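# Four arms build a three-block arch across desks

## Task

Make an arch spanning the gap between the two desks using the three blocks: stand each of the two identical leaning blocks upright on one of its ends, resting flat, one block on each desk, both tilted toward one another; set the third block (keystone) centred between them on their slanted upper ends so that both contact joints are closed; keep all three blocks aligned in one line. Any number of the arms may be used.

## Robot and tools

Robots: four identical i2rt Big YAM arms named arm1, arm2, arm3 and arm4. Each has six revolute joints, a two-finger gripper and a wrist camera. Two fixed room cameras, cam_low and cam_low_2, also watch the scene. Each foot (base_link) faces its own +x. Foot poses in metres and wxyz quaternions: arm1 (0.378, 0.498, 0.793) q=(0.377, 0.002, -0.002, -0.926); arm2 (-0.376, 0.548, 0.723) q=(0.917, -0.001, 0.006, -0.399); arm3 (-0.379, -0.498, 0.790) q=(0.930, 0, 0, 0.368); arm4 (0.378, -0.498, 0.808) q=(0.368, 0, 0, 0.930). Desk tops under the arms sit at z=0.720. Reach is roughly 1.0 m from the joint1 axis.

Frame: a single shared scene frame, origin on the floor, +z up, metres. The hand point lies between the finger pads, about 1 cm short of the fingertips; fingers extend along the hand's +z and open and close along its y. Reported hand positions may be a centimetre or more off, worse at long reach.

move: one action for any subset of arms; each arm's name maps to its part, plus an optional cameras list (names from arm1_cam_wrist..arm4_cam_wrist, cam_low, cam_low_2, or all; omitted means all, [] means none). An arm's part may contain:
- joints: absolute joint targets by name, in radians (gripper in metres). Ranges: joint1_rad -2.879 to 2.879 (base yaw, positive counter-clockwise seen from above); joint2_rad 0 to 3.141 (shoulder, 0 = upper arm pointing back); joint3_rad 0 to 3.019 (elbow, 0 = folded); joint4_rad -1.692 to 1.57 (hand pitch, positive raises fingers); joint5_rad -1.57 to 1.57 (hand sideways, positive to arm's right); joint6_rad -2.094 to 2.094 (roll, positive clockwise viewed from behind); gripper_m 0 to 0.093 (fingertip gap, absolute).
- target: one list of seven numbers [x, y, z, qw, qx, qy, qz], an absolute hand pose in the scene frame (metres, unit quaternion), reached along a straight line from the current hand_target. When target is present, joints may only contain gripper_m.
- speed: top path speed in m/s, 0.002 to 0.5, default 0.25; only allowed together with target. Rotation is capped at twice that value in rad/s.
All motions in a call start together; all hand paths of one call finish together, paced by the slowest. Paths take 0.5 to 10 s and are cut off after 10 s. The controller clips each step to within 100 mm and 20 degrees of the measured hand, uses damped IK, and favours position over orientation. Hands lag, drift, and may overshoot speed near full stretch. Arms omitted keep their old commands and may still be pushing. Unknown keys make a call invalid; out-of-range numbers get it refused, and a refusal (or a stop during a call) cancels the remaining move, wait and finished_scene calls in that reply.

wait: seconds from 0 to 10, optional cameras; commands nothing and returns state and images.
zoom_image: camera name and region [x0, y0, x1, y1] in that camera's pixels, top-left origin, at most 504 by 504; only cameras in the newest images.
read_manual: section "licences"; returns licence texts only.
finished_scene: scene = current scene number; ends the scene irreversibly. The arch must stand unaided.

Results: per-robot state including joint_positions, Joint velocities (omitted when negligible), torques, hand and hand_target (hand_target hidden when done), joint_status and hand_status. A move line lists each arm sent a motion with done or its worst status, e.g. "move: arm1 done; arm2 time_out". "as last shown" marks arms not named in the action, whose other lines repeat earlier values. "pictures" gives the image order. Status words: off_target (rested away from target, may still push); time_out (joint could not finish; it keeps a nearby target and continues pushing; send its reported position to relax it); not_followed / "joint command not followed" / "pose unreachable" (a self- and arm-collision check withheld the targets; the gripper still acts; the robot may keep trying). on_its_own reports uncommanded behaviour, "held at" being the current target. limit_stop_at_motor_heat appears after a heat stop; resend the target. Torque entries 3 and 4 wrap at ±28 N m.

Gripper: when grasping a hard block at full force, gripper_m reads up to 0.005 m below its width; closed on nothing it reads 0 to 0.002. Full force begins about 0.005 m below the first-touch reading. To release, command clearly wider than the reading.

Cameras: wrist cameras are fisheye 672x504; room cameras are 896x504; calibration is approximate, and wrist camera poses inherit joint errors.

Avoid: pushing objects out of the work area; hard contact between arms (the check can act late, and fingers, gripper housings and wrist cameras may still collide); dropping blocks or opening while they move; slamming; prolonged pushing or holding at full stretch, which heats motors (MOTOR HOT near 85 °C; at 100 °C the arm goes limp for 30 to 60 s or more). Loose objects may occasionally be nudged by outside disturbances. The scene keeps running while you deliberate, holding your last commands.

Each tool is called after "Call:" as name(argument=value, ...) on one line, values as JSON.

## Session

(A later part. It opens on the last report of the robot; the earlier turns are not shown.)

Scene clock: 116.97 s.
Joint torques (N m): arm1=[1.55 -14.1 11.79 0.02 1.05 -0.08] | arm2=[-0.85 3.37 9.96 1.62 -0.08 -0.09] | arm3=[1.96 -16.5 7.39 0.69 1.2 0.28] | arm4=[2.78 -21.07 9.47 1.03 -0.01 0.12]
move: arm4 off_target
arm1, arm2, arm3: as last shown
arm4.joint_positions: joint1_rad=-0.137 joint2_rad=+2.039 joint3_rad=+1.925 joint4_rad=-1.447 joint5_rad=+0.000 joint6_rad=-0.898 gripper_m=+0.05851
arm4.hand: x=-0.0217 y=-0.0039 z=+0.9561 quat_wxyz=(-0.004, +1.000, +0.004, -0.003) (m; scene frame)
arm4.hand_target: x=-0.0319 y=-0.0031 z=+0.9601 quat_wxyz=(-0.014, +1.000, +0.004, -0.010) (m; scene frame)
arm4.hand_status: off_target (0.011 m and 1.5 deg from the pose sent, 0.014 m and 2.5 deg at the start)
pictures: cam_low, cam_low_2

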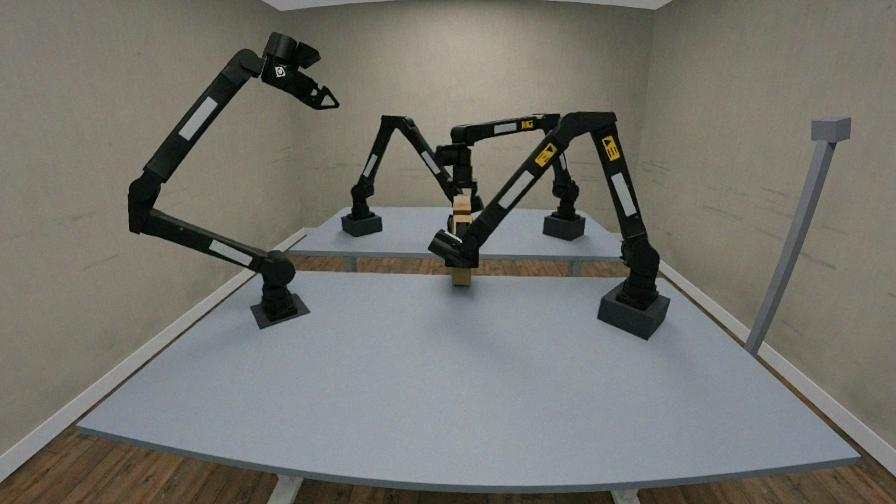

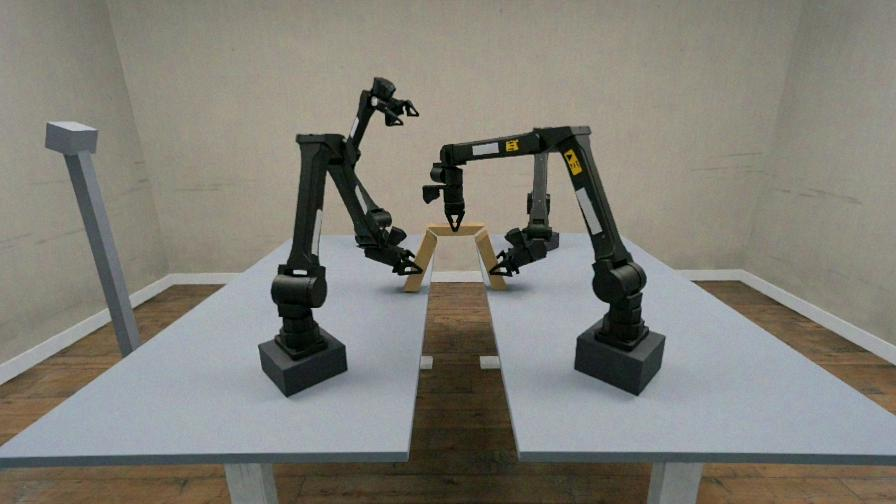

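Call:
move(arm4={"target":[-0.032,-0.003,0.947,-0.012,1,0.004,-0.009],"speed":0.03}, cameras=["cam_low","cam_low_2"])

Call:
zoom_image(camera="cam_low_2", region=[400, 180, 520, 300])

Call:
zoom_image(camera="cam_low", region=[400, 120, 540, 260])

Scene clock: 119.07 s.
Joint torques (N m): arm1=[1.49 -14.04 11.81 0.02 1.06 -0.09] | arm2=[-0.85 3.96 10 1.57 -0.08 -0.09] | arm3=[2.32 -16.09 7.5 0.65 1.2 0.29] | arm4=[2.73 -20.89 9.47 0.96 -0.06 0.11]
move: arm4 off_target
arm1, arm2, arm3: as last shown
arm4.joint_positions: joint1_rad=-0.137 joint2_rad=+2.045 joint3_rad=+1.903 joint4_rad=-1.423 joint5_rad=+0.000 joint6_rad=-0.898 gripper_m=+0.05851
arm4.hand: x=-0.0215 y=-0.0043 z=+0.9442 quat_wxyz=(-0.002, +1.000, +0.004, -0.002) (m; scene frame)
arm4.hand_target: x=-0.0318 y=-0.0032 z=+0.9472 quat_wxyz=(-0.012, +1.000, +0.004, -0.009) (m; scene frame)
arm4.hand_status: off_target (0.011 m and 1.4 deg from the pose sent, 0.014 m and 1.2 deg at the start)
pictures: cam_low, cam_low_2

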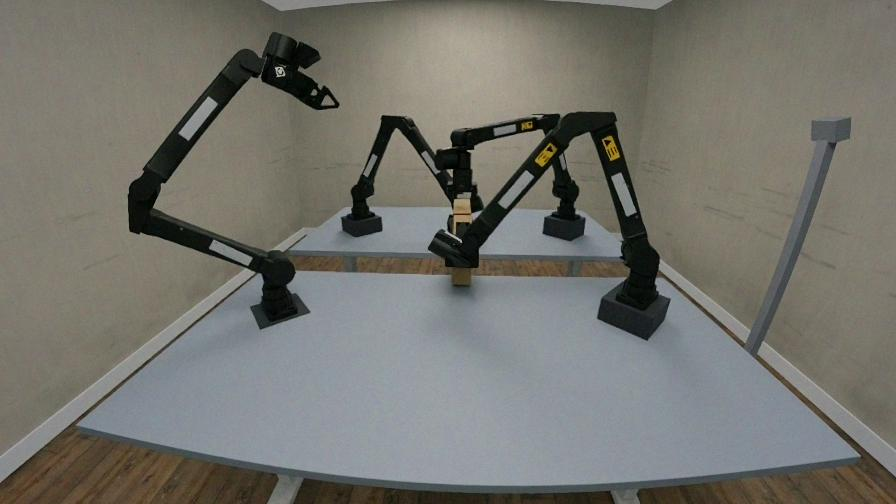

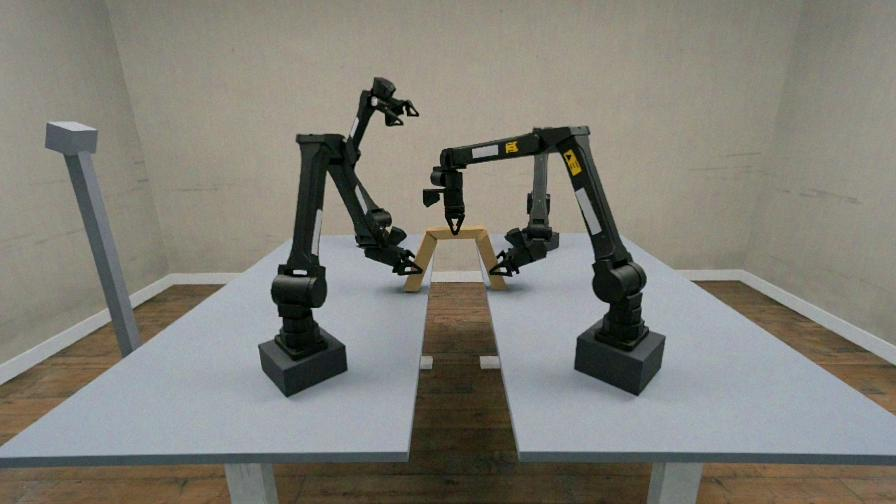

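Scaled by 4.200 from the camera's 896x504 image, which has a finer 1280x720 frame.

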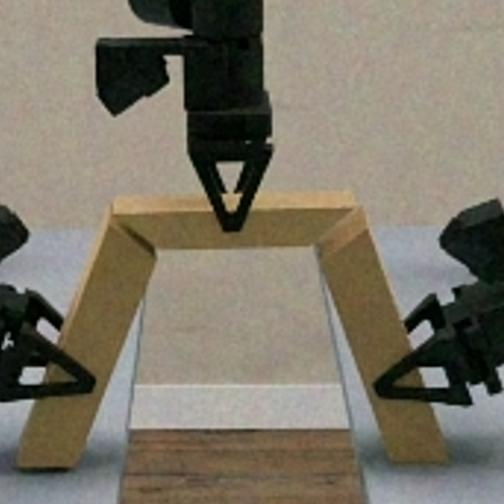

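Scaled by 3.600 from the camera's 896x504 image, which has a finer 1280x720 frame.

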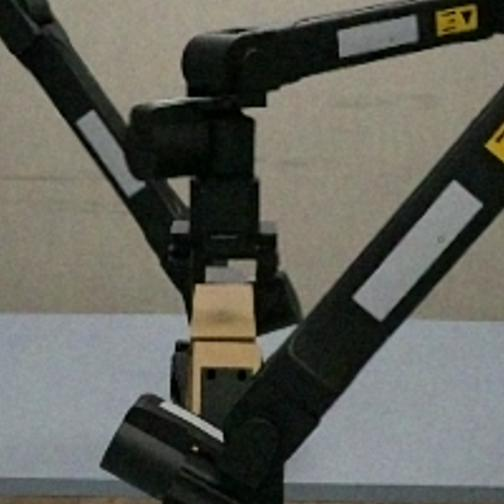

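Call:
move(arm4={"target":[-0.032,-0.002,0.938,-0.012,1,0.004,-0.009],"speed":0.03}, cameras=["cam_low","cam_low_2"])

Call:
zoom_image(camera="cam_low_2", region=[400, 180, 520, 300])

Call:
zoom_image(camera="cam_low", region=[400, 120, 540, 260])

Scene clock: 121.20 s.
Joint torques (N m): arm1=[1.49 -13.92 11.77 0.01 1.06 -0.09] | arm2=[-0.85 3.6 9.94 1.52 -0.08 -0.09] | arm3=[2.02 -16.15 7.5 0.69 1.23 0.29] | arm4=[2.73 -20.95 9.43 1.01 -0.05 0.11]
move: arm4 done
arm1, arm2: as last shown
arm3.joint_positions: joint1_rad=+0.635 joint2_rad=+1.998 joint3_rad=+1.103 joint4_rad=-0.171 joint5_rad=+1.162 joint6_rad=+1.106 gripper_m=+0.06100
arm3.hand: x=-0.1235 y=+0.0121 z=+0.8144 quat_wxyz=(-0.570, -0.022, -0.821, -0.029) (m; scene frame)
arm4.joint_positions: joint1_rad=-0.137 joint2_rad=+2.050 joint3_rad=+1.889 joint4_rad=-1.401 joint5_rad=+0.000 joint6_rad=-0.895 gripper_m=+0.05851
arm4.hand: x=-0.0222 y=-0.0033 z=+0.9359 quat_wxyz=(-0.003, +1.000, +0.002, -0.002) (m; scene frame)
arm4.hand_target: x=-0.0321 y=-0.0020 z=+0.9381 quat_wxyz=(-0.012, +1.000, +0.002, -0.009) (m; scene frame)
arm4.hand_status: done (0.010 m and 1.3 deg from the pose sent, 0.012 m and 1.4 deg at the start)
pictures: cam_low, cam_low_2

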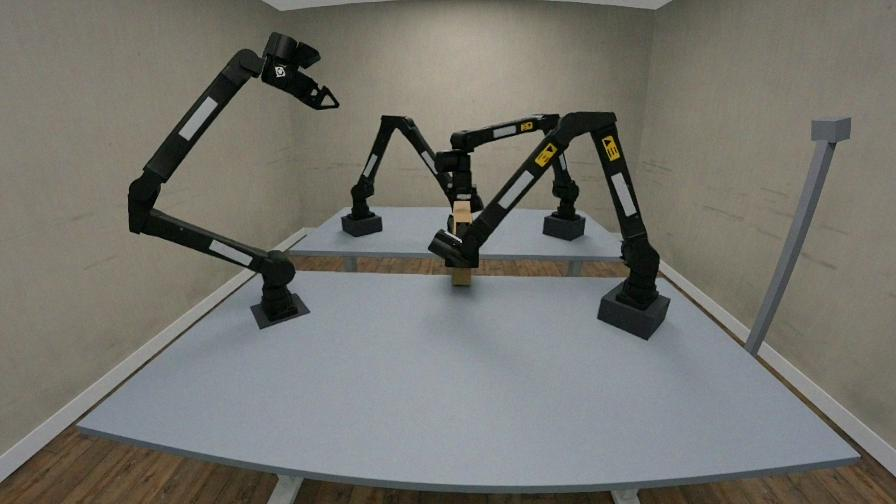

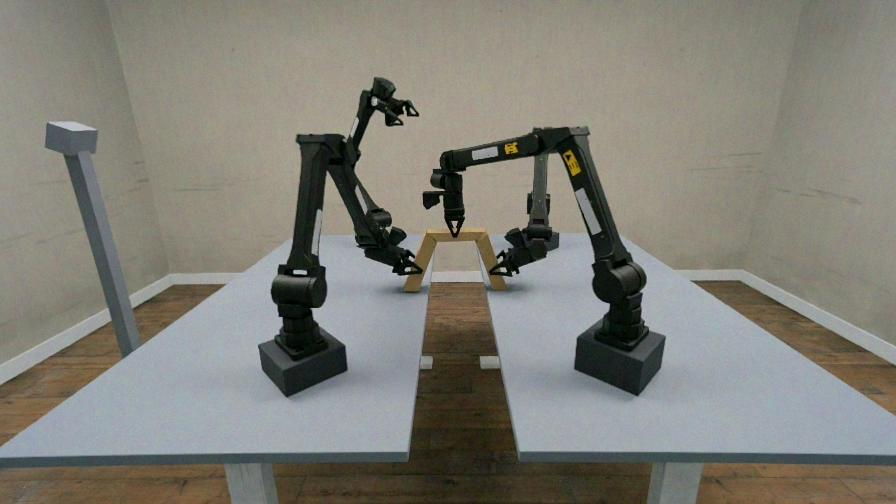

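Scaled by 4.200 from the camera's 896x504 image, which has a finer 1280x720 frame.

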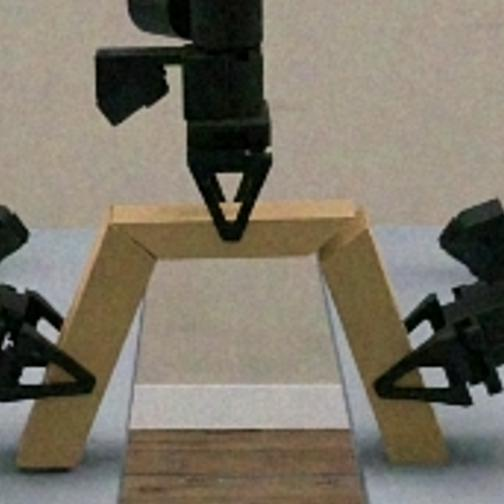

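Scaled by 3.600 from the camera's 896x504 image, which has a finer 1280x720 frame.

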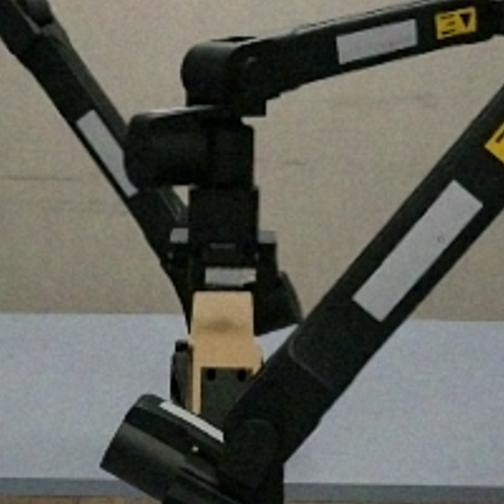

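Call:
move(arm4={"target":[-0.031,-0.003,0.934,-0.011,1,0.004,-0.008],"speed":0.03}, arm1={"target":[0.1260,-0.014,0.830,-0.0082,-0.819,0.0057,0.574],"speed":0.03}, arm3={"target":[-0.1260,0.015,0.826,0.5745,0.024,0.817,0.034],"speed":0.03}, cameras=["cam_low","cam_low_2"])

Call:
zoom_image(camera="cam_low_2", region=[400, 180, 520, 300])

Call:
zoom_image(camera="cam_low", region=[420, 180, 500, 260])

Scene clock: 123.93 s.
Joint torques (N m): arm1=[0.79 -14.74 7.99 0.8 0.71 -0.18] | arm2=[-1.26 3.66 10 1.59 -0.1 -0.07] | arm3=[1.32 -16.73 5.94 0.2 1.06 0.14] | arm4=[2.61 -20.89 9.16 1.05 -0.05 0.07]
move: arm1 off_target; arm3 off_target; arm4 done
arm1.joint_positions: joint1_rad=+0.615 joint2_rad=+2.003 joint3_rad=+1.117 joint4_rad=-0.255 joint5_rad=+1.179 joint6_rad=+1.106 gripper_m=+0.05898
arm1.hand: x=+0.1235 y=-0.0063 z=+0.8161 quat_wxyz=(+0.004, -0.822, +0.003, +0.569) (m; scene frame)
arm1.hand_target: x=+0.1260 y=-0.0139 z=+0.8299 quat_wxyz=(-0.008, -0.819, +0.006, +0.574) (m; scene frame)
arm1.hand_status: off_target (0.016 m and 1.5 deg from the pose sent, 0.016 m and 1.5 deg at the start)
arm2: as last shown
arm3.joint_positions: joint1_rad=+0.635 joint2_rad=+1.998 joint3_rad=+1.103 joint4_rad=-0.174 joint5_rad=+1.162 joint6_rad=+1.106 gripper_m=+0.06100
arm3.hand: x=-0.1236 y=+0.0117 z=+0.8142 quat_wxyz=(-0.570, -0.021, -0.821, -0.028) (m; scene frame)
arm3.hand_target: x=-0.1259 y=+0.0150 z=+0.8259 quat_wxyz=(-0.575, -0.024, -0.817, -0.034) (m; scene frame)
arm3.hand_status: off_target (0.012 m and 1.1 deg from the pose sent, 0.012 m and 1.0 deg at the start)
arm4.joint_positions: joint1_rad=-0.137 joint2_rad=+2.050 joint3_rad=+1.882 joint4_rad=-1.395 joint5_rad=+0.000 joint6_rad=-0.893 gripper_m=+0.05851
arm4.hand: x=-0.0218 y=-0.0039 z=+0.9332 quat_wxyz=(-0.003, +1.000, +0.002, -0.002) (m; scene frame)
arm4.hand_target: x=-0.0309 y=-0.0031 z=+0.9341 quat_wxyz=(-0.011, +1.000, +0.003, -0.008) (m; scene frame)
arm4.hand_status: done (0.009 m and 1.2 deg from the pose sent, 0.009 m and 1.1 deg at the start)
pictures: cam_low, cam_low_2

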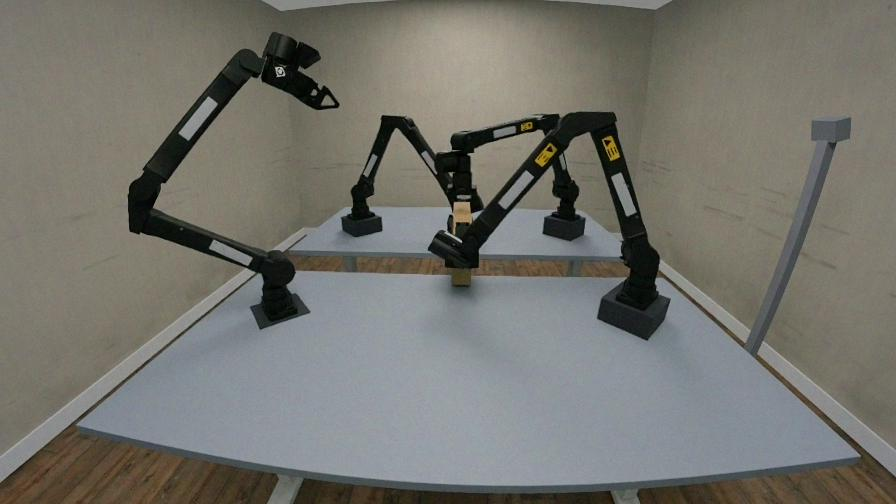

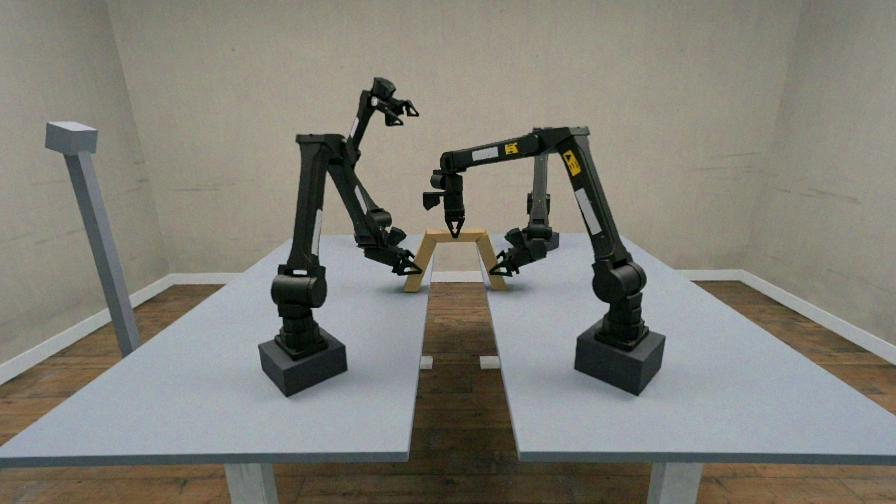

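Scaled by 4.200 from the camera's 896x504 image, which has a finer 1280x720 frame.

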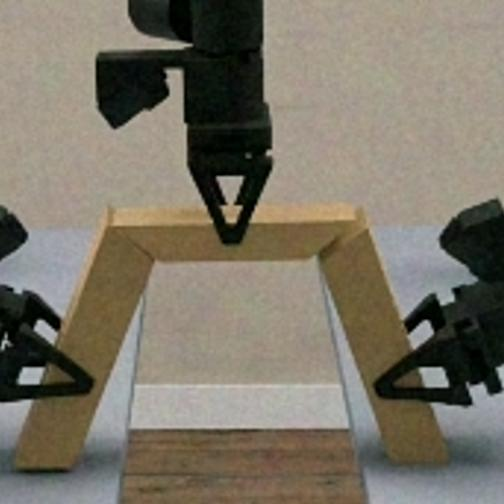

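Scaled by 6.300 from the camera's 896x504 image, which has a finer 1280x720 frame.

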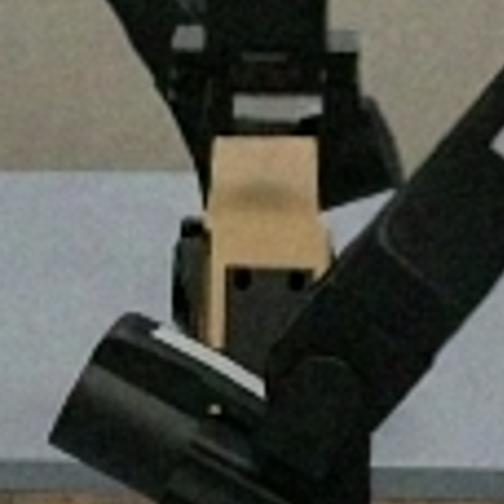

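Call:
move(arm1={"joints":{"gripper_m":0.064}}, arm3={"joints":{"gripper_m":0.066}}, cameras=["cam_low_2"])

Call:
move(arm1={"joints":{"gripper_m":0.084}}, arm3={"joints":{"gripper_m":0.084}}, cameras=["cam_low","cam_low_2","arm1_cam_wrist","arm3_cam_wrist"])

Call:
zoom_image(camera="cam_low_2", region=[400, 180, 520, 300])

Call:
zoom_image(camera="cam_low", region=[400, 160, 540, 300])

Scene clock: 125.77 s.
Joint torques (N m): arm1=[0.79 -14.62 7.97 0.75 0.65 -0.16] | arm2=[-0.79 3.78 10.02 1.54 -0.06 -0.07] | arm3=[1.67 -16.62 6.08 0.29 0.79 0.14] | arm4=[2.67 -20.84 9.26 0.88 -0.07 0.08]
move: arm1 done; arm3 done
arm1.joint_positions: joint1_rad=+0.615 joint2_rad=+2.003 joint3_rad=+1.117 joint4_rad=-0.255 joint5_rad=+1.182 joint6_rad=+1.105 gripper_m=+0.06392
arm1.joint_status: all done
arm1.hand: x=+0.1234 y=-0.0061 z=+0.8165 quat_wxyz=(+0.005, -0.821, +0.003, +0.570) (m; scene frame)
arm2: as last shown
arm3.joint_positions: joint1_rad=+0.635 joint2_rad=+1.994 joint3_rad=+1.103 joint4_rad=-0.174 joint5_rad=+1.168 joint6_rad=+1.106 gripper_m=+0.06594
arm3.joint_status: all done
arm3.hand: x=-0.1232 y=+0.0116 z=+0.8171 quat_wxyz=(-0.572, -0.023, -0.819, -0.028) (m; scene frame)
arm4.joint_positions: joint1_rad=-0.137 joint2_rad=+2.050 joint3_rad=+1.880 joint4_rad=-1.392 joint5_rad=+0.000 joint6_rad=-0.898 gripper_m=+0.05851
arm4.hand: x=-0.0219 y=-0.0037 z=+0.9324 quat_wxyz=(-0.003, +1.000, +0.004, -0.002) (m; scene frame)
pictures: cam_low_2

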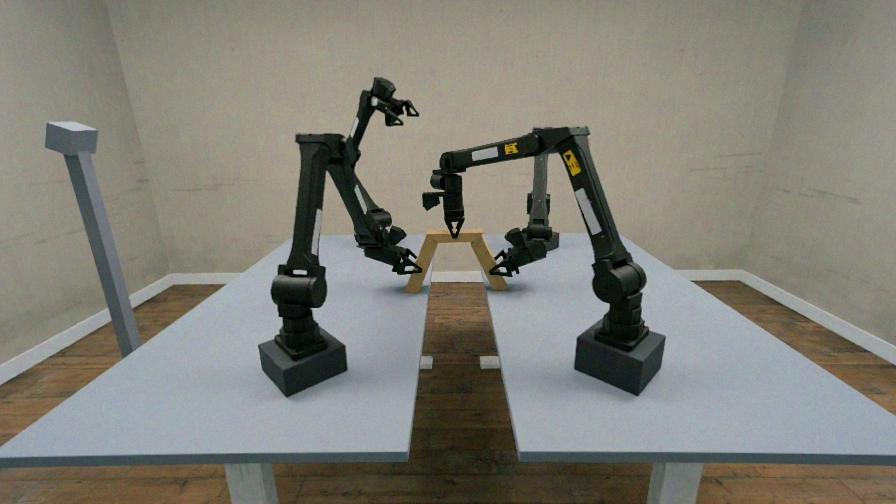

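Scene clock: 126.30 s.
Joint torques (N m): arm1=[0.91 -14.74 7.97 0.77 0.64 -0.16] | arm2=[-1.03 3.84 10.02 1.51 -0.07 -0.09] | arm3=[1.2 -16.44 5.94 0.27 0.79 0.15] | arm4=[2.73 -20.89 9.26 0.87 -0.06 0.08]
move: arm1 done; arm3 done
arm1.joint_positions: joint1_rad=+0.615 joint2_rad=+2.003 joint3_rad=+1.117 joint4_rad=-0.255 joint5_rad=+1.182 joint6_rad=+1.097 gripper_m=+0.08376
arm1.joint_status: all done
arm1.hand: x=+0.1234 y=-0.0061 z=+0.8165 quat_wxyz=(+0.007, -0.821, +0.000, +0.570) (m; scene frame)
arm2: as last shown
arm3.joint_positions: joint1_rad=+0.635 joint2_rad=+1.994 joint3_rad=+1.103 joint4_rad=-0.174 joint5_rad=+1.168 joint6_rad=+1.106 gripper_m=+0.08382
arm3.joint_status: all done
arm3.hand: x=-0.1232 y=+0.0116 z=+0.8171 quat_wxyz=(-0.572, -0.023, -0.819, -0.028) (m; scene frame)
arm4.joint_positions: joint1_rad=-0.137 joint2_rad=+2.050 joint3_rad=+1.880 joint4_rad=-1.392 joint5_rad=+0.000 joint6_rad=-0.896 gripper_m=+0.05851
arm4.hand: x=-0.0219 y=-0.0037 z=+0.9324 quat_wxyz=(-0.003, +1.000, +0.003, -0.002) (m; scene frame)
pictures: arm1_cam_wrist, arm3_cam_wrist, cam_low, cam_low_2
camera_calibration:
arm1_cam_wrist: T_world_to_cam=[[0.00152787, 0.999721, -0.0235767, 0.0278098], [0.853088, -0.0136046, -0.52159, 0.320362], [-0.521765, -0.0193161, -0.852871, 0.882481], [0, 0, 0, 1]]
arm3_cam_wrist: T_world_to_cam=[[-0.0170953, -0.99709, -0.0742938, 0.0699124], [-0.830855, 0.0555028, -0.553714, 0.352647], [0.556226, 0.0522615, -0.829386, 0.868914], [0, 0, 0, 1]]

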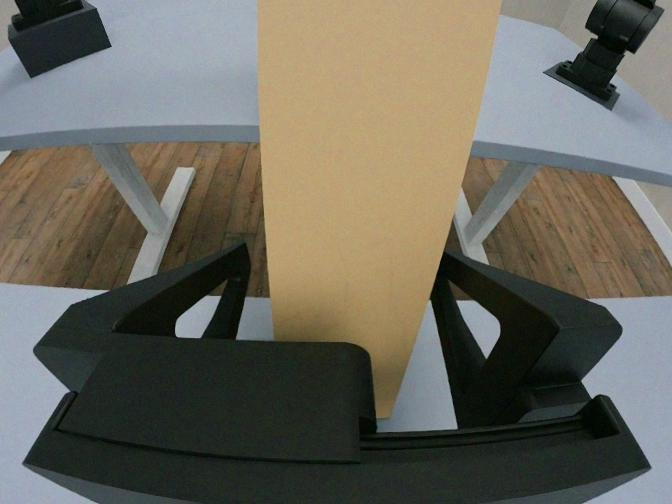

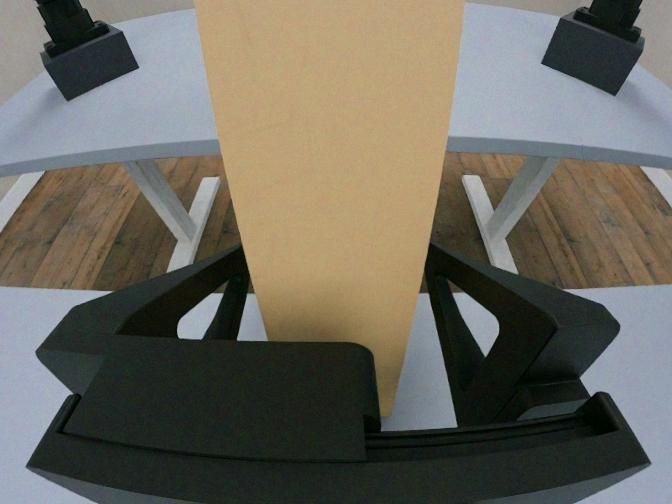

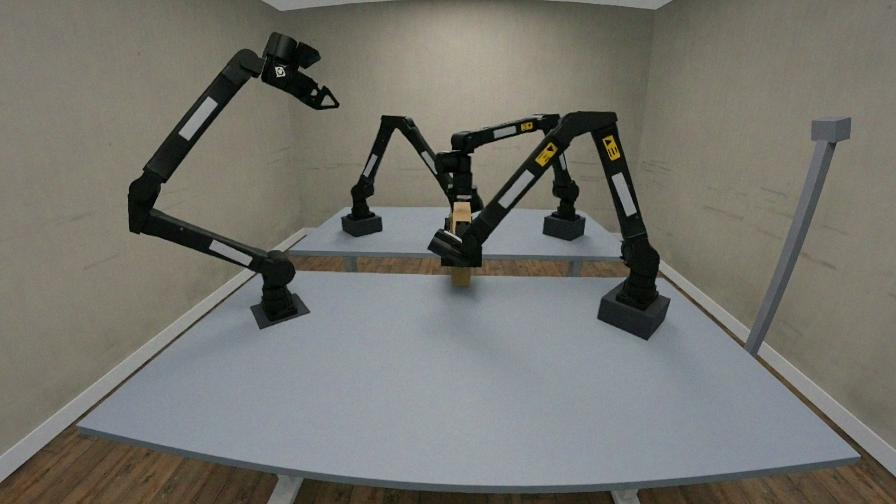

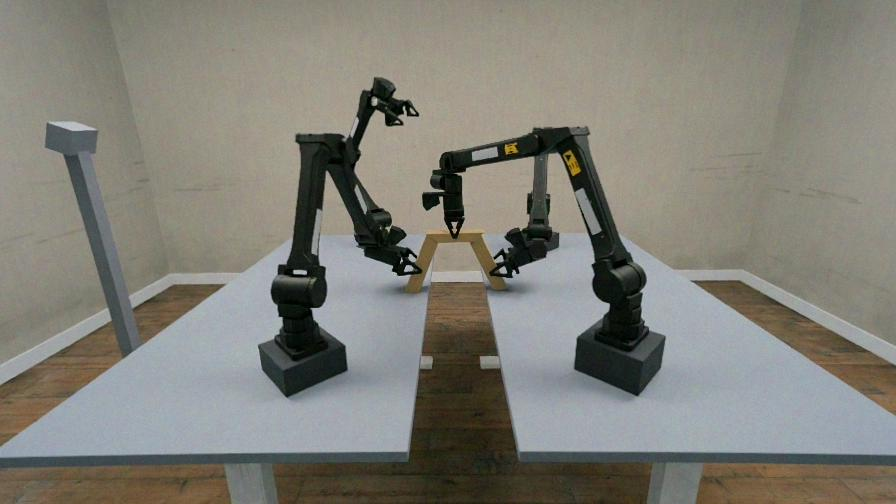

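Scaled by 4.200 from the camera's 896x504 image, which has a finer 1280x720 frame.

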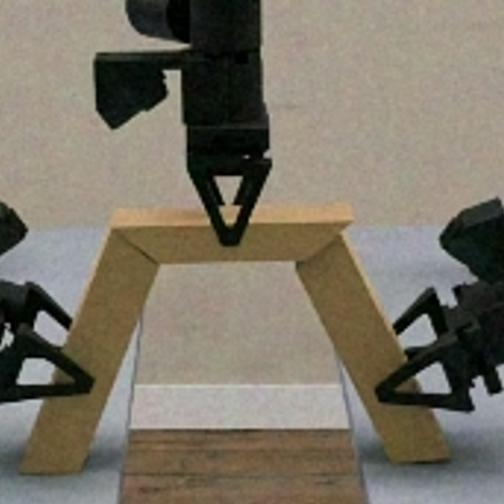

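Scaled by 3.600 from the camera's 896x504 image, which has a finer 1280x720 frame.

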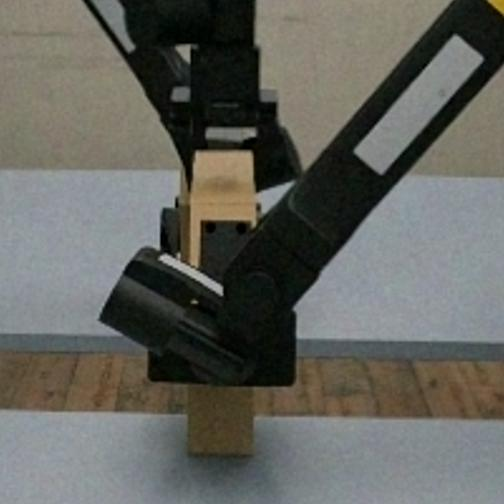

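Call:
zoom_image(camera="cam_low_2", region=[420, 220, 520, 300])

Call:
zoom_image(camera="cam_low", region=[435, 195, 485, 255])

Scaled by 5.040 from the camera's 896x504 image, which has a finer 1280x720 frame.

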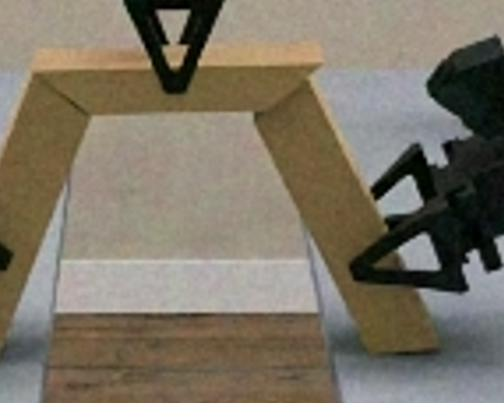

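Scaled by 8.400 from the camera's 896x504 image, which has a finer 1280x720 frame.

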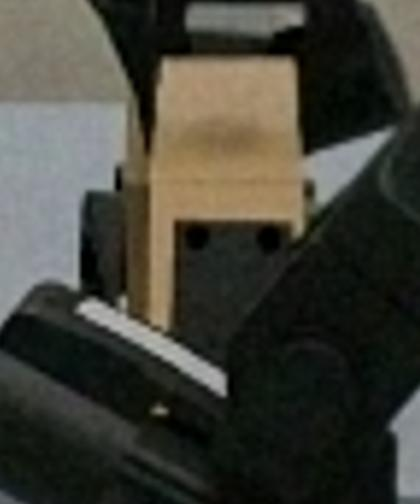

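Call:
move(arm1={"joints":{"gripper_m":0.05}}, arm3={"joints":{"gripper_m":0.05}}, cameras=["cam_low_2","arm1_cam_wrist","arm3_cam_wrist"])

Call:
move(arm4={"target":[-0.031,-0.003,0.975,-0.011,1,0.004,-0.008],"speed":0.06}, cameras=["cam_low","cam_low_2"])

Call:
zoom_image(camera="cam_low_2", region=[400, 180, 520, 300])

Call:
zoom_image(camera="cam_low", region=[400, 160, 540, 300])

Scene clock: 137.07 s.
Joint torques (N m): arm1=[0.67 -14.68 8.03 0.76 0.42 -0.15] | arm2=[-1.03 3.6 9.95 1.58 -0.07 -0.09] | arm3=[1.49 -16.62 5.98 0.31 0.78 0.16] | arm4=[2.61 -20.95 9.26 0.88 -0.11 0.06]
move: arm1 off_target; arm3 off_target
arm1.joint_positions: joint1_rad=+0.615 joint2_rad=+2.003 joint3_rad=+1.116 joint4_rad=-0.255 joint5_rad=+1.188 joint6_rad=+1.103 gripper_m=+0.05940
arm1.joint_status: gripper_m off_target (ended at +0.05944, target +0.05000)
arm1.hand: x=+0.1231 y=-0.0053 z=+0.8172 quat_wxyz=(+0.007, -0.820, +0.003, +0.573) (m; scene frame)
arm2.joint_positions: joint1_rad=-0.068 joint2_rad=+0.615 joint3_rad=+1.398 joint4_rad=-1.168 joint5_rad=-0.283 joint6_rad=+0.288 gripper_m=+0.09396
arm2.hand: x=-0.1788 y=+0.3871 z=+1.3047 quat_wxyz=(-0.558, -0.390, -0.730, +0.053) (m; scene frame)
arm3.joint_positions: joint1_rad=+0.635 joint2_rad=+1.994 joint3_rad=+1.103 joint4_rad=-0.174 joint5_rad=+1.168 joint6_rad=+1.103 gripper_m=+0.06064
arm3.joint_status: gripper_m off_target (ended at +0.06067, target +0.05000)
arm3.hand: x=-0.1232 y=+0.0116 z=+0.8171 quat_wxyz=(-0.572, -0.022, -0.819, -0.027) (m; scene frame)
arm4.joint_positions: joint1_rad=-0.137 joint2_rad=+2.050 joint3_rad=+1.880 joint4_rad=-1.392 joint5_rad=+0.002 joint6_rad=-0.892 gripper_m=+0.05851
arm4.hand: x=-0.0217 y=-0.0036 z=+0.9324 quat_wxyz=(-0.004, +1.000, +0.001, -0.002) (m; scene frame)
pictures: arm1_cam_wrist, arm3_cam_wrist, cam_low_2
camera_calibration:
arm1_cam_wrist: T_world_to_cam=[[0.00607003, 0.999601, -0.0275791, 0.029747], [0.850169, -0.0196789, -0.526142, 0.324986], [-0.526475, -0.0202532, -0.849949, 0.881108], [0, 0, 0, 1]]
arm3_cam_wrist: T_world_to_cam=[[-0.0160391, -0.997317, -0.0714226, 0.0676991], [-0.830879, 0.0530312, -0.55392, 0.352841], [0.556222, 0.0504592, -0.829501, 0.869028], [0, 0, 0, 1]]

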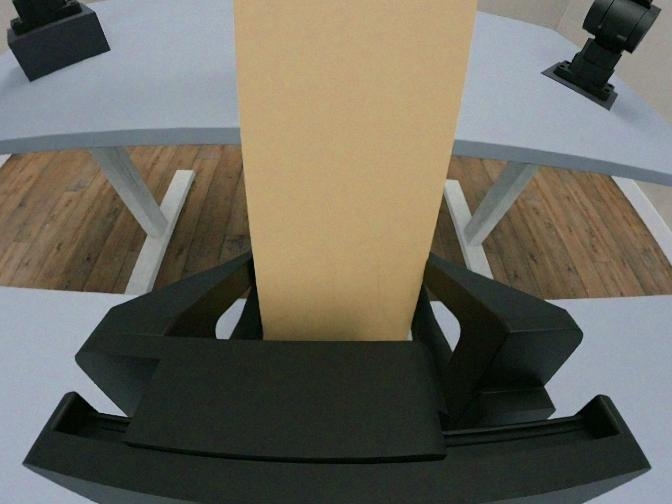

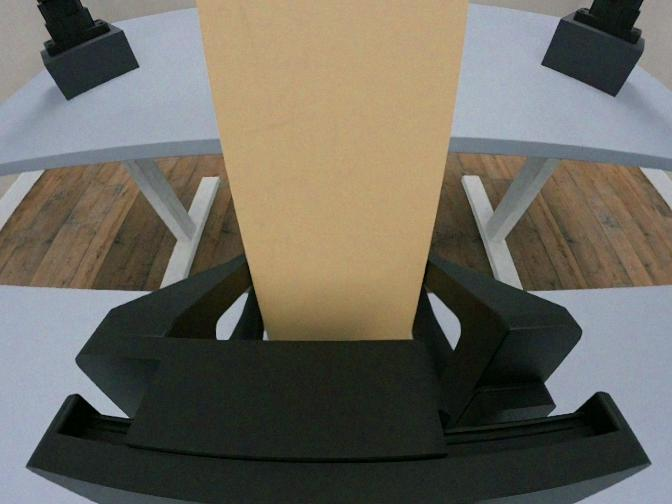

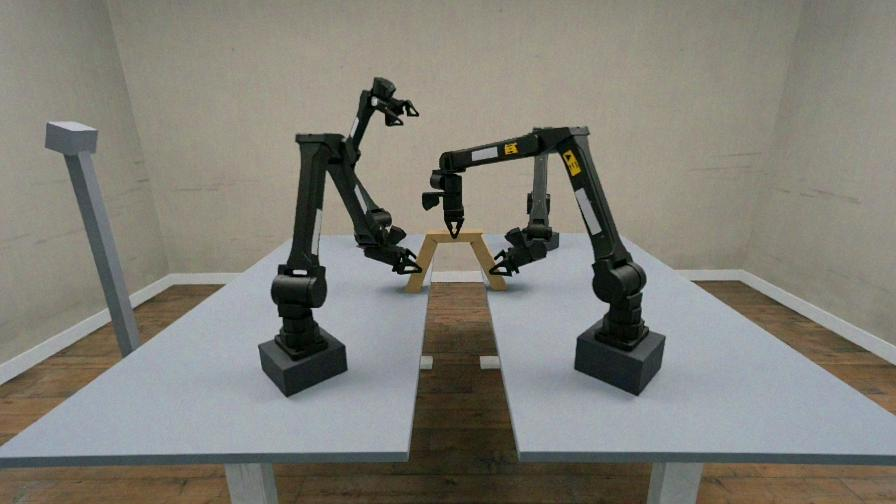

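Scene clock: 138.47 s.
Joint torques (N m): arm1=[0.62 -14.74 8.03 0.77 0.43 -0.16] | arm2=[-0.97 3.6 9.95 1.52 -0.1 -0.1] | arm3=[1.44 -16.5 6.04 0.31 0.78 0.13] | arm4=[2.55 -22.3 13.23 -0.32 -0.12 0.04]
move: arm4 off_target
arm1, arm2, arm3: as last shown
arm4.joint_positions: joint1_rad=-0.136 joint2_rad=+2.050 joint3_rad=+1.902 joint4_rad=-1.461 joint5_rad=+0.002 joint6_rad=-0.890 gripper_m=+0.05850
arm4.hand: x=-0.0159 y=-0.0123 z=+0.9407 quat_wxyz=(+0.015, +1.000, +0.001, +0.013) (m; scene frame)
arm4.hand_target: x=-0.0297 y=-0.0046 z=+0.9751 quat_wxyz=(-0.011, +1.000, +0.003, -0.008) (m; scene frame)
arm4.hand_status: off_target (0.039 m and 3.8 deg from the pose sent, 0.044 m and 1.1 deg at the start)
pictures: cam_low, cam_low_2

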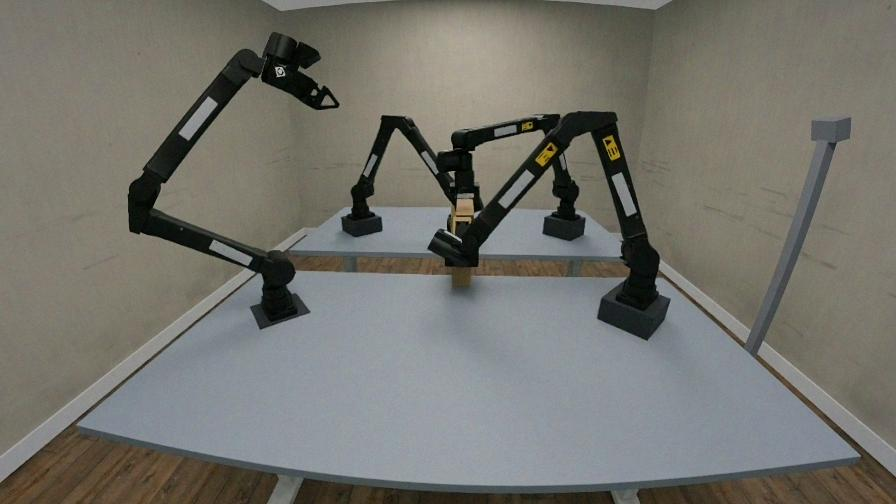

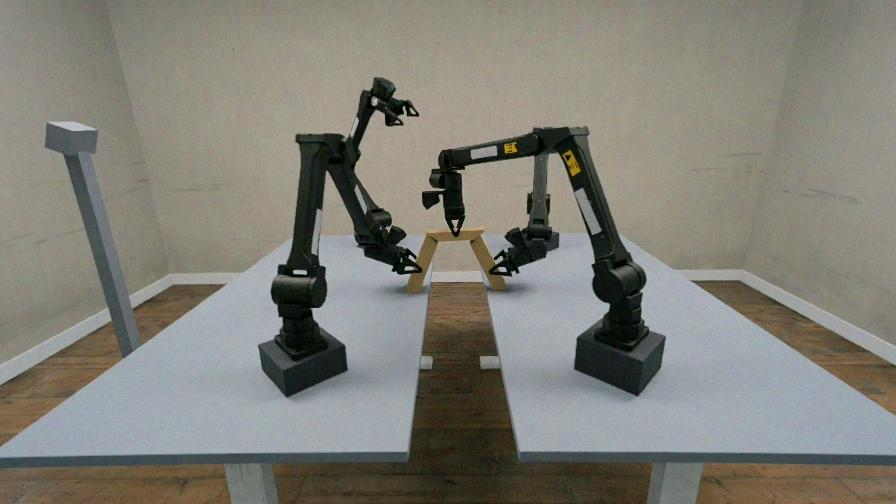

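Scaled by 4.200 from the camera's 896x504 image, which has a finer 1280x720 frame.

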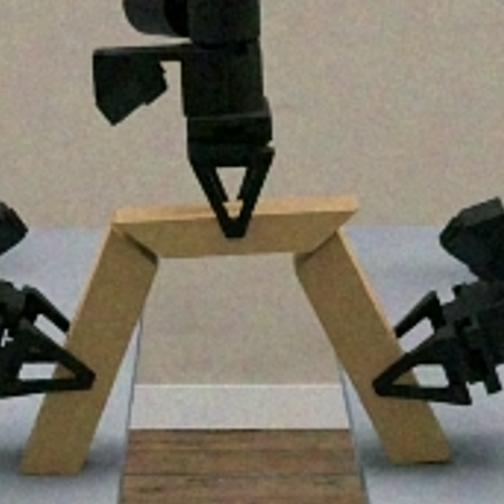

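Scaled by 3.600 from the camera's 896x504 image, which has a finer 1280x720 frame.

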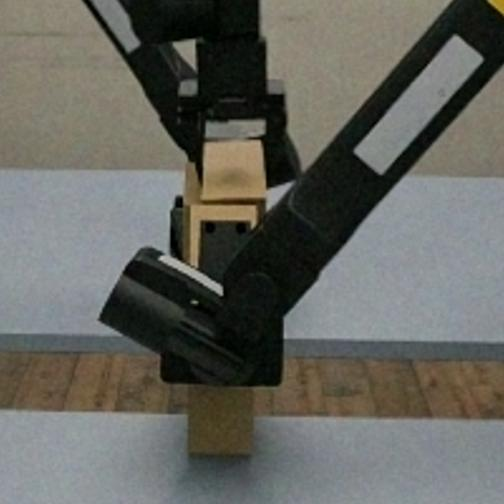

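Call:
move(arm4={"target":[-0.036,0.004,1.01,-0.018,1,0.003,-0.014],"speed":0.06}, arm1={"target":[0.126,-0.020,0.875,-0.014,-0.796,0.0102,0.6053],"speed":0.06}, cameras=["cam_low","cam_low_2"])

Call:
zoom_image(camera="cam_low_2", region=[400, 180, 520, 300])

Call:
zoom_image(camera="cam_low", region=[400, 160, 540, 300])

Scene clock: 142.10 s.
Joint torques (N m): arm1=[1.38 -16.97 8.49 1.28 1.37 -0.15] | arm2=[-1.03 3.9 9.91 1.59 -0.08 -0.07] | arm3=[1.49 -16.67 5.9 0.28 0.78 0.15] | arm4=[2.43 -21.66 13.45 -0.28 -0.14 0.03]
move: arm1 off_target; arm4 off_target
arm1.joint_positions: joint1_rad=+0.618 joint2_rad=+1.977 joint3_rad=+1.116 joint4_rad=-0.231 joint5_rad=+1.230 joint6_rad=+1.020 gripper_m=+0.05941
arm1.hand: x=+0.1214 y=-0.0080 z=+0.8381 quat_wxyz=(+0.018, -0.807, -0.011, +0.591) (m; scene frame)
arm1.hand_target: x=+0.1259 y=-0.0193 z=+0.8741 quat_wxyz=(-0.012, -0.796, +0.008, +0.605) (m; scene frame)
arm1.hand_status: off_target (0.039 m and 4.9 deg from the pose sent, 0.060 m and 5.3 deg at the start)
arm2, arm3: as last shown
arm4.joint_positions: joint1_rad=-0.136 joint2_rad=+2.050 joint3_rad=+2.010 joint4_rad=-1.539 joint5_rad=+0.002 joint6_rad=-0.890 gripper_m=+0.05850
arm4.hand: x=-0.0229 y=-0.0036 z=+0.9815 quat_wxyz=(+0.003, +1.000, +0.001, +0.004) (m; scene frame)
arm4.hand_target: x=-0.0351 y=+0.0029 z=+1.0100 quat_wxyz=(-0.019, +1.000, +0.003, -0.015) (m; scene frame)
arm4.hand_status: off_target (0.032 m and 3.2 deg from the pose sent, 0.074 m and 4.9 deg at the start)
pictures: cam_low, cam_low_2

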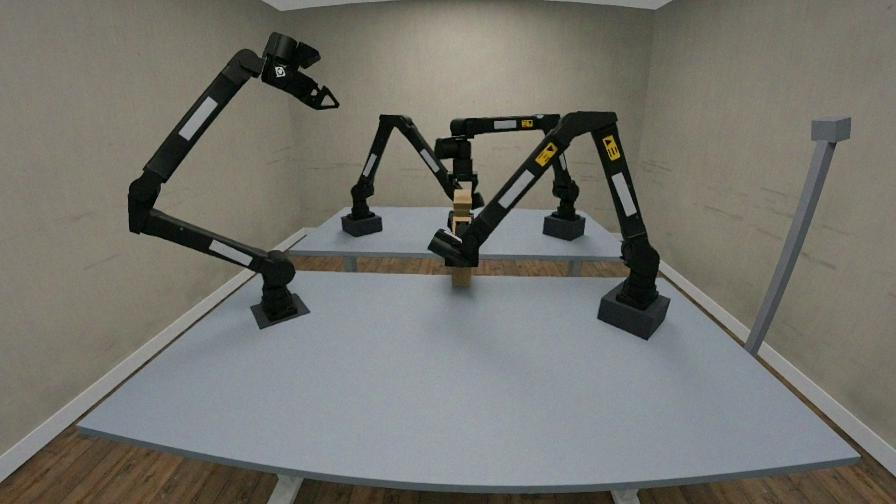

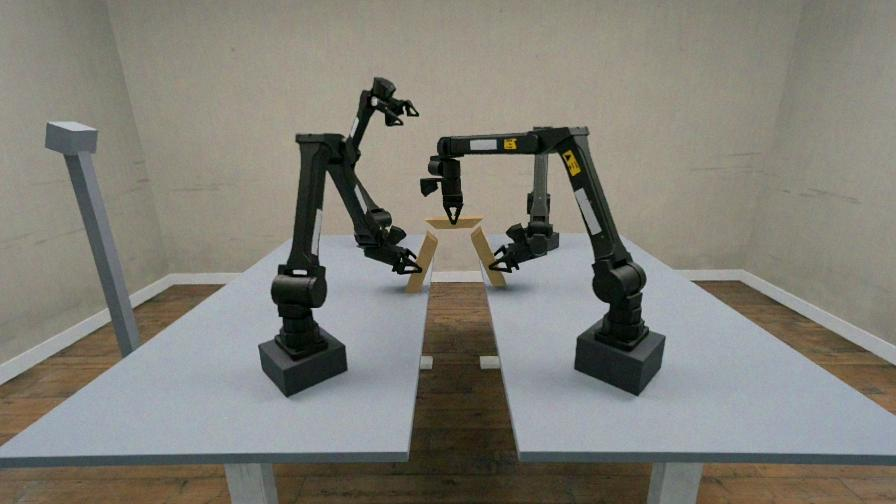

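Scaled by 4.200 from the camera's 896x504 image, which has a finer 1280x720 frame.

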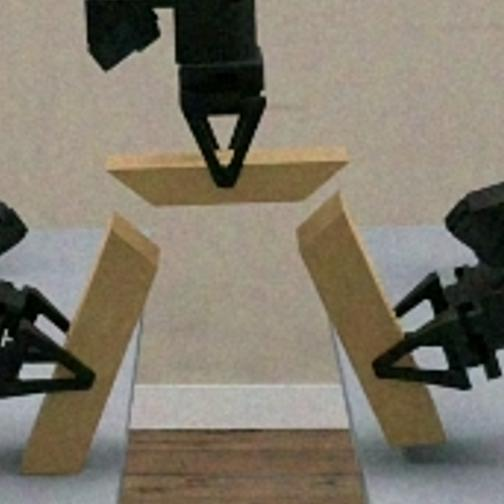

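Scaled by 3.600 from the camera's 896x504 image, which has a finer 1280x720 frame.

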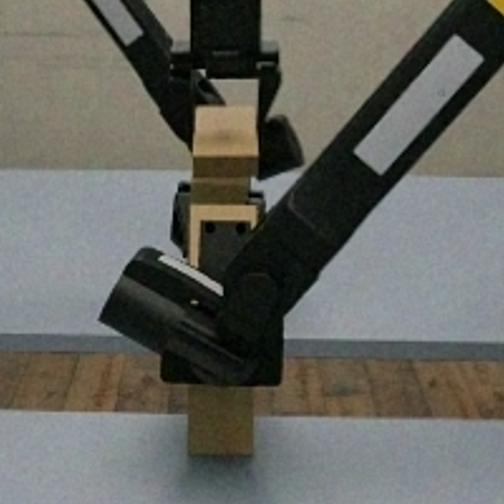

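Call:
move(arm1={"target":[0.1315,-0.018,0.852,-0.014,-0.775,0.0102,0.632],"speed":0.05}, cameras=["cam_low","cam_low_2"])

Call:
zoom_image(camera="cam_low_2", region=[400, 180, 520, 300])

Call:
zoom_image(camera="cam_low", region=[400, 160, 540, 300])

Scene clock: 145.83 s.
Joint torques (N m): arm1=[1.26 -14.33 7.79 1.37 1.32 -0.16] | arm2=[-1.14 3.84 10.02 1.52 -0.08 -0.08] | arm3=[1.49 -16.32 6 0.34 0.79 0.18] | arm4=[2.49 -21.66 13.44 -0.21 -0.14 0.03]
move: arm1 off_target
arm1.joint_positions: joint1_rad=+0.634 joint2_rad=+2.003 joint3_rad=+1.083 joint4_rad=-0.034 joint5_rad=+1.296 joint6_rad=+0.938 gripper_m=+0.05940
arm1.hand: x=+0.1262 y=-0.0113 z=+0.8365 quat_wxyz=(-0.001, -0.783, +0.002, +0.622) (m; scene frame)
arm1.hand_target: x=+0.1314 y=-0.0181 z=+0.8519 quat_wxyz=(-0.014, -0.775, +0.011, +0.632) (m; scene frame)
arm1.hand_status: off_target (0.018 m and 2.3 deg from the pose sent, 0.020 m and 7.4 deg at the start)
arm2, arm3: as last shown
arm4.joint_positions: joint1_rad=-0.136 joint2_rad=+2.050 joint3_rad=+2.010 joint4_rad=-1.541 joint5_rad=+0.002 joint6_rad=-0.890 gripper_m=+0.05850
arm4.hand: x=-0.0228 y=-0.0038 z=+0.9817 quat_wxyz=(+0.004, +1.000, +0.001, +0.004) (m; scene frame)
pictures: cam_low, cam_low_2

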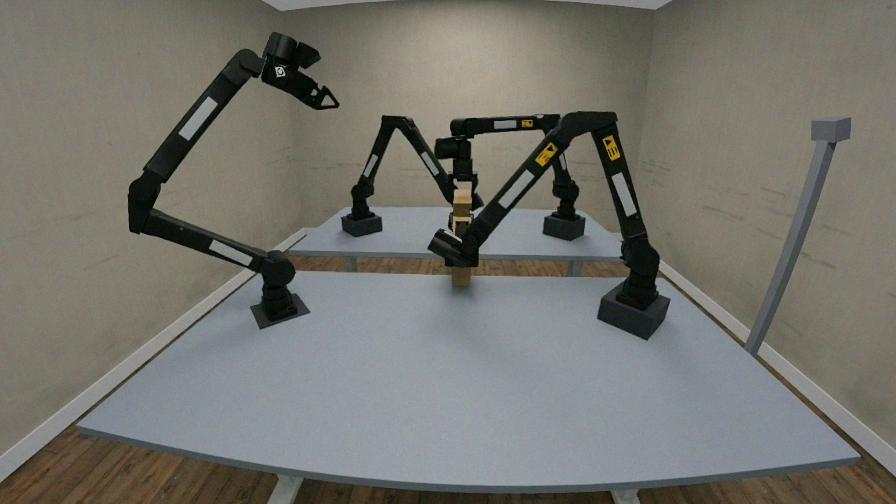

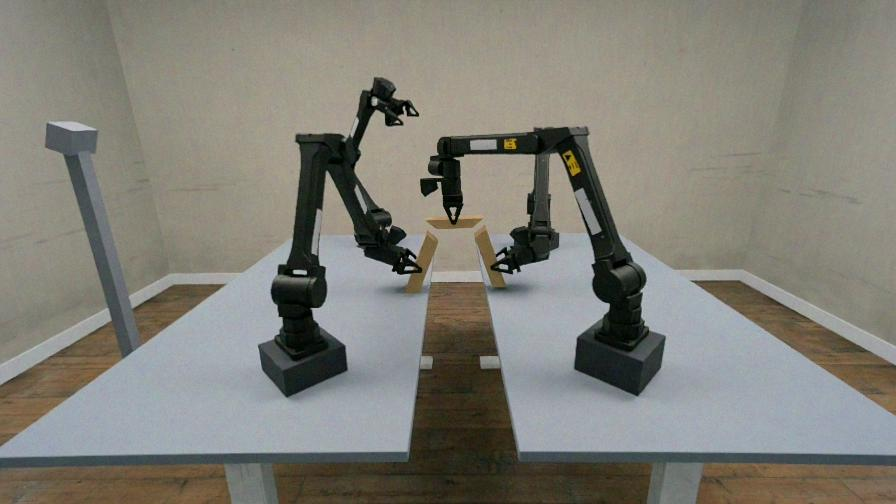

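Scaled by 4.200 from the camera's 896x504 image, which has a finer 1280x720 frame.

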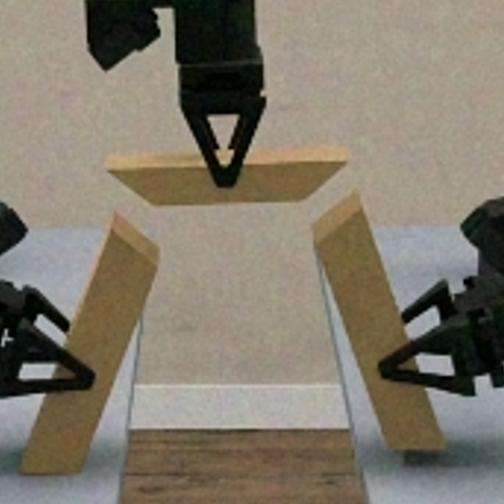

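Scaled by 3.600 from the camera's 896x504 image, which has a finer 1280x720 frame.

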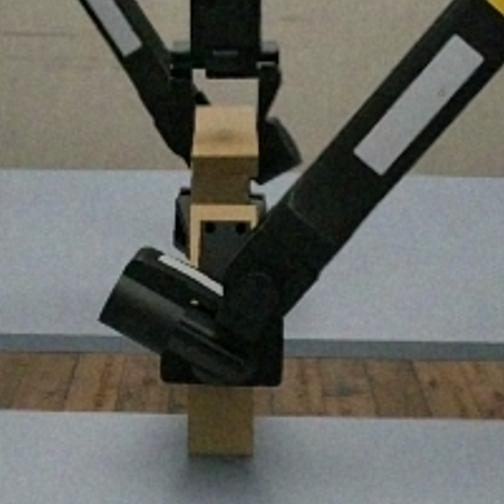

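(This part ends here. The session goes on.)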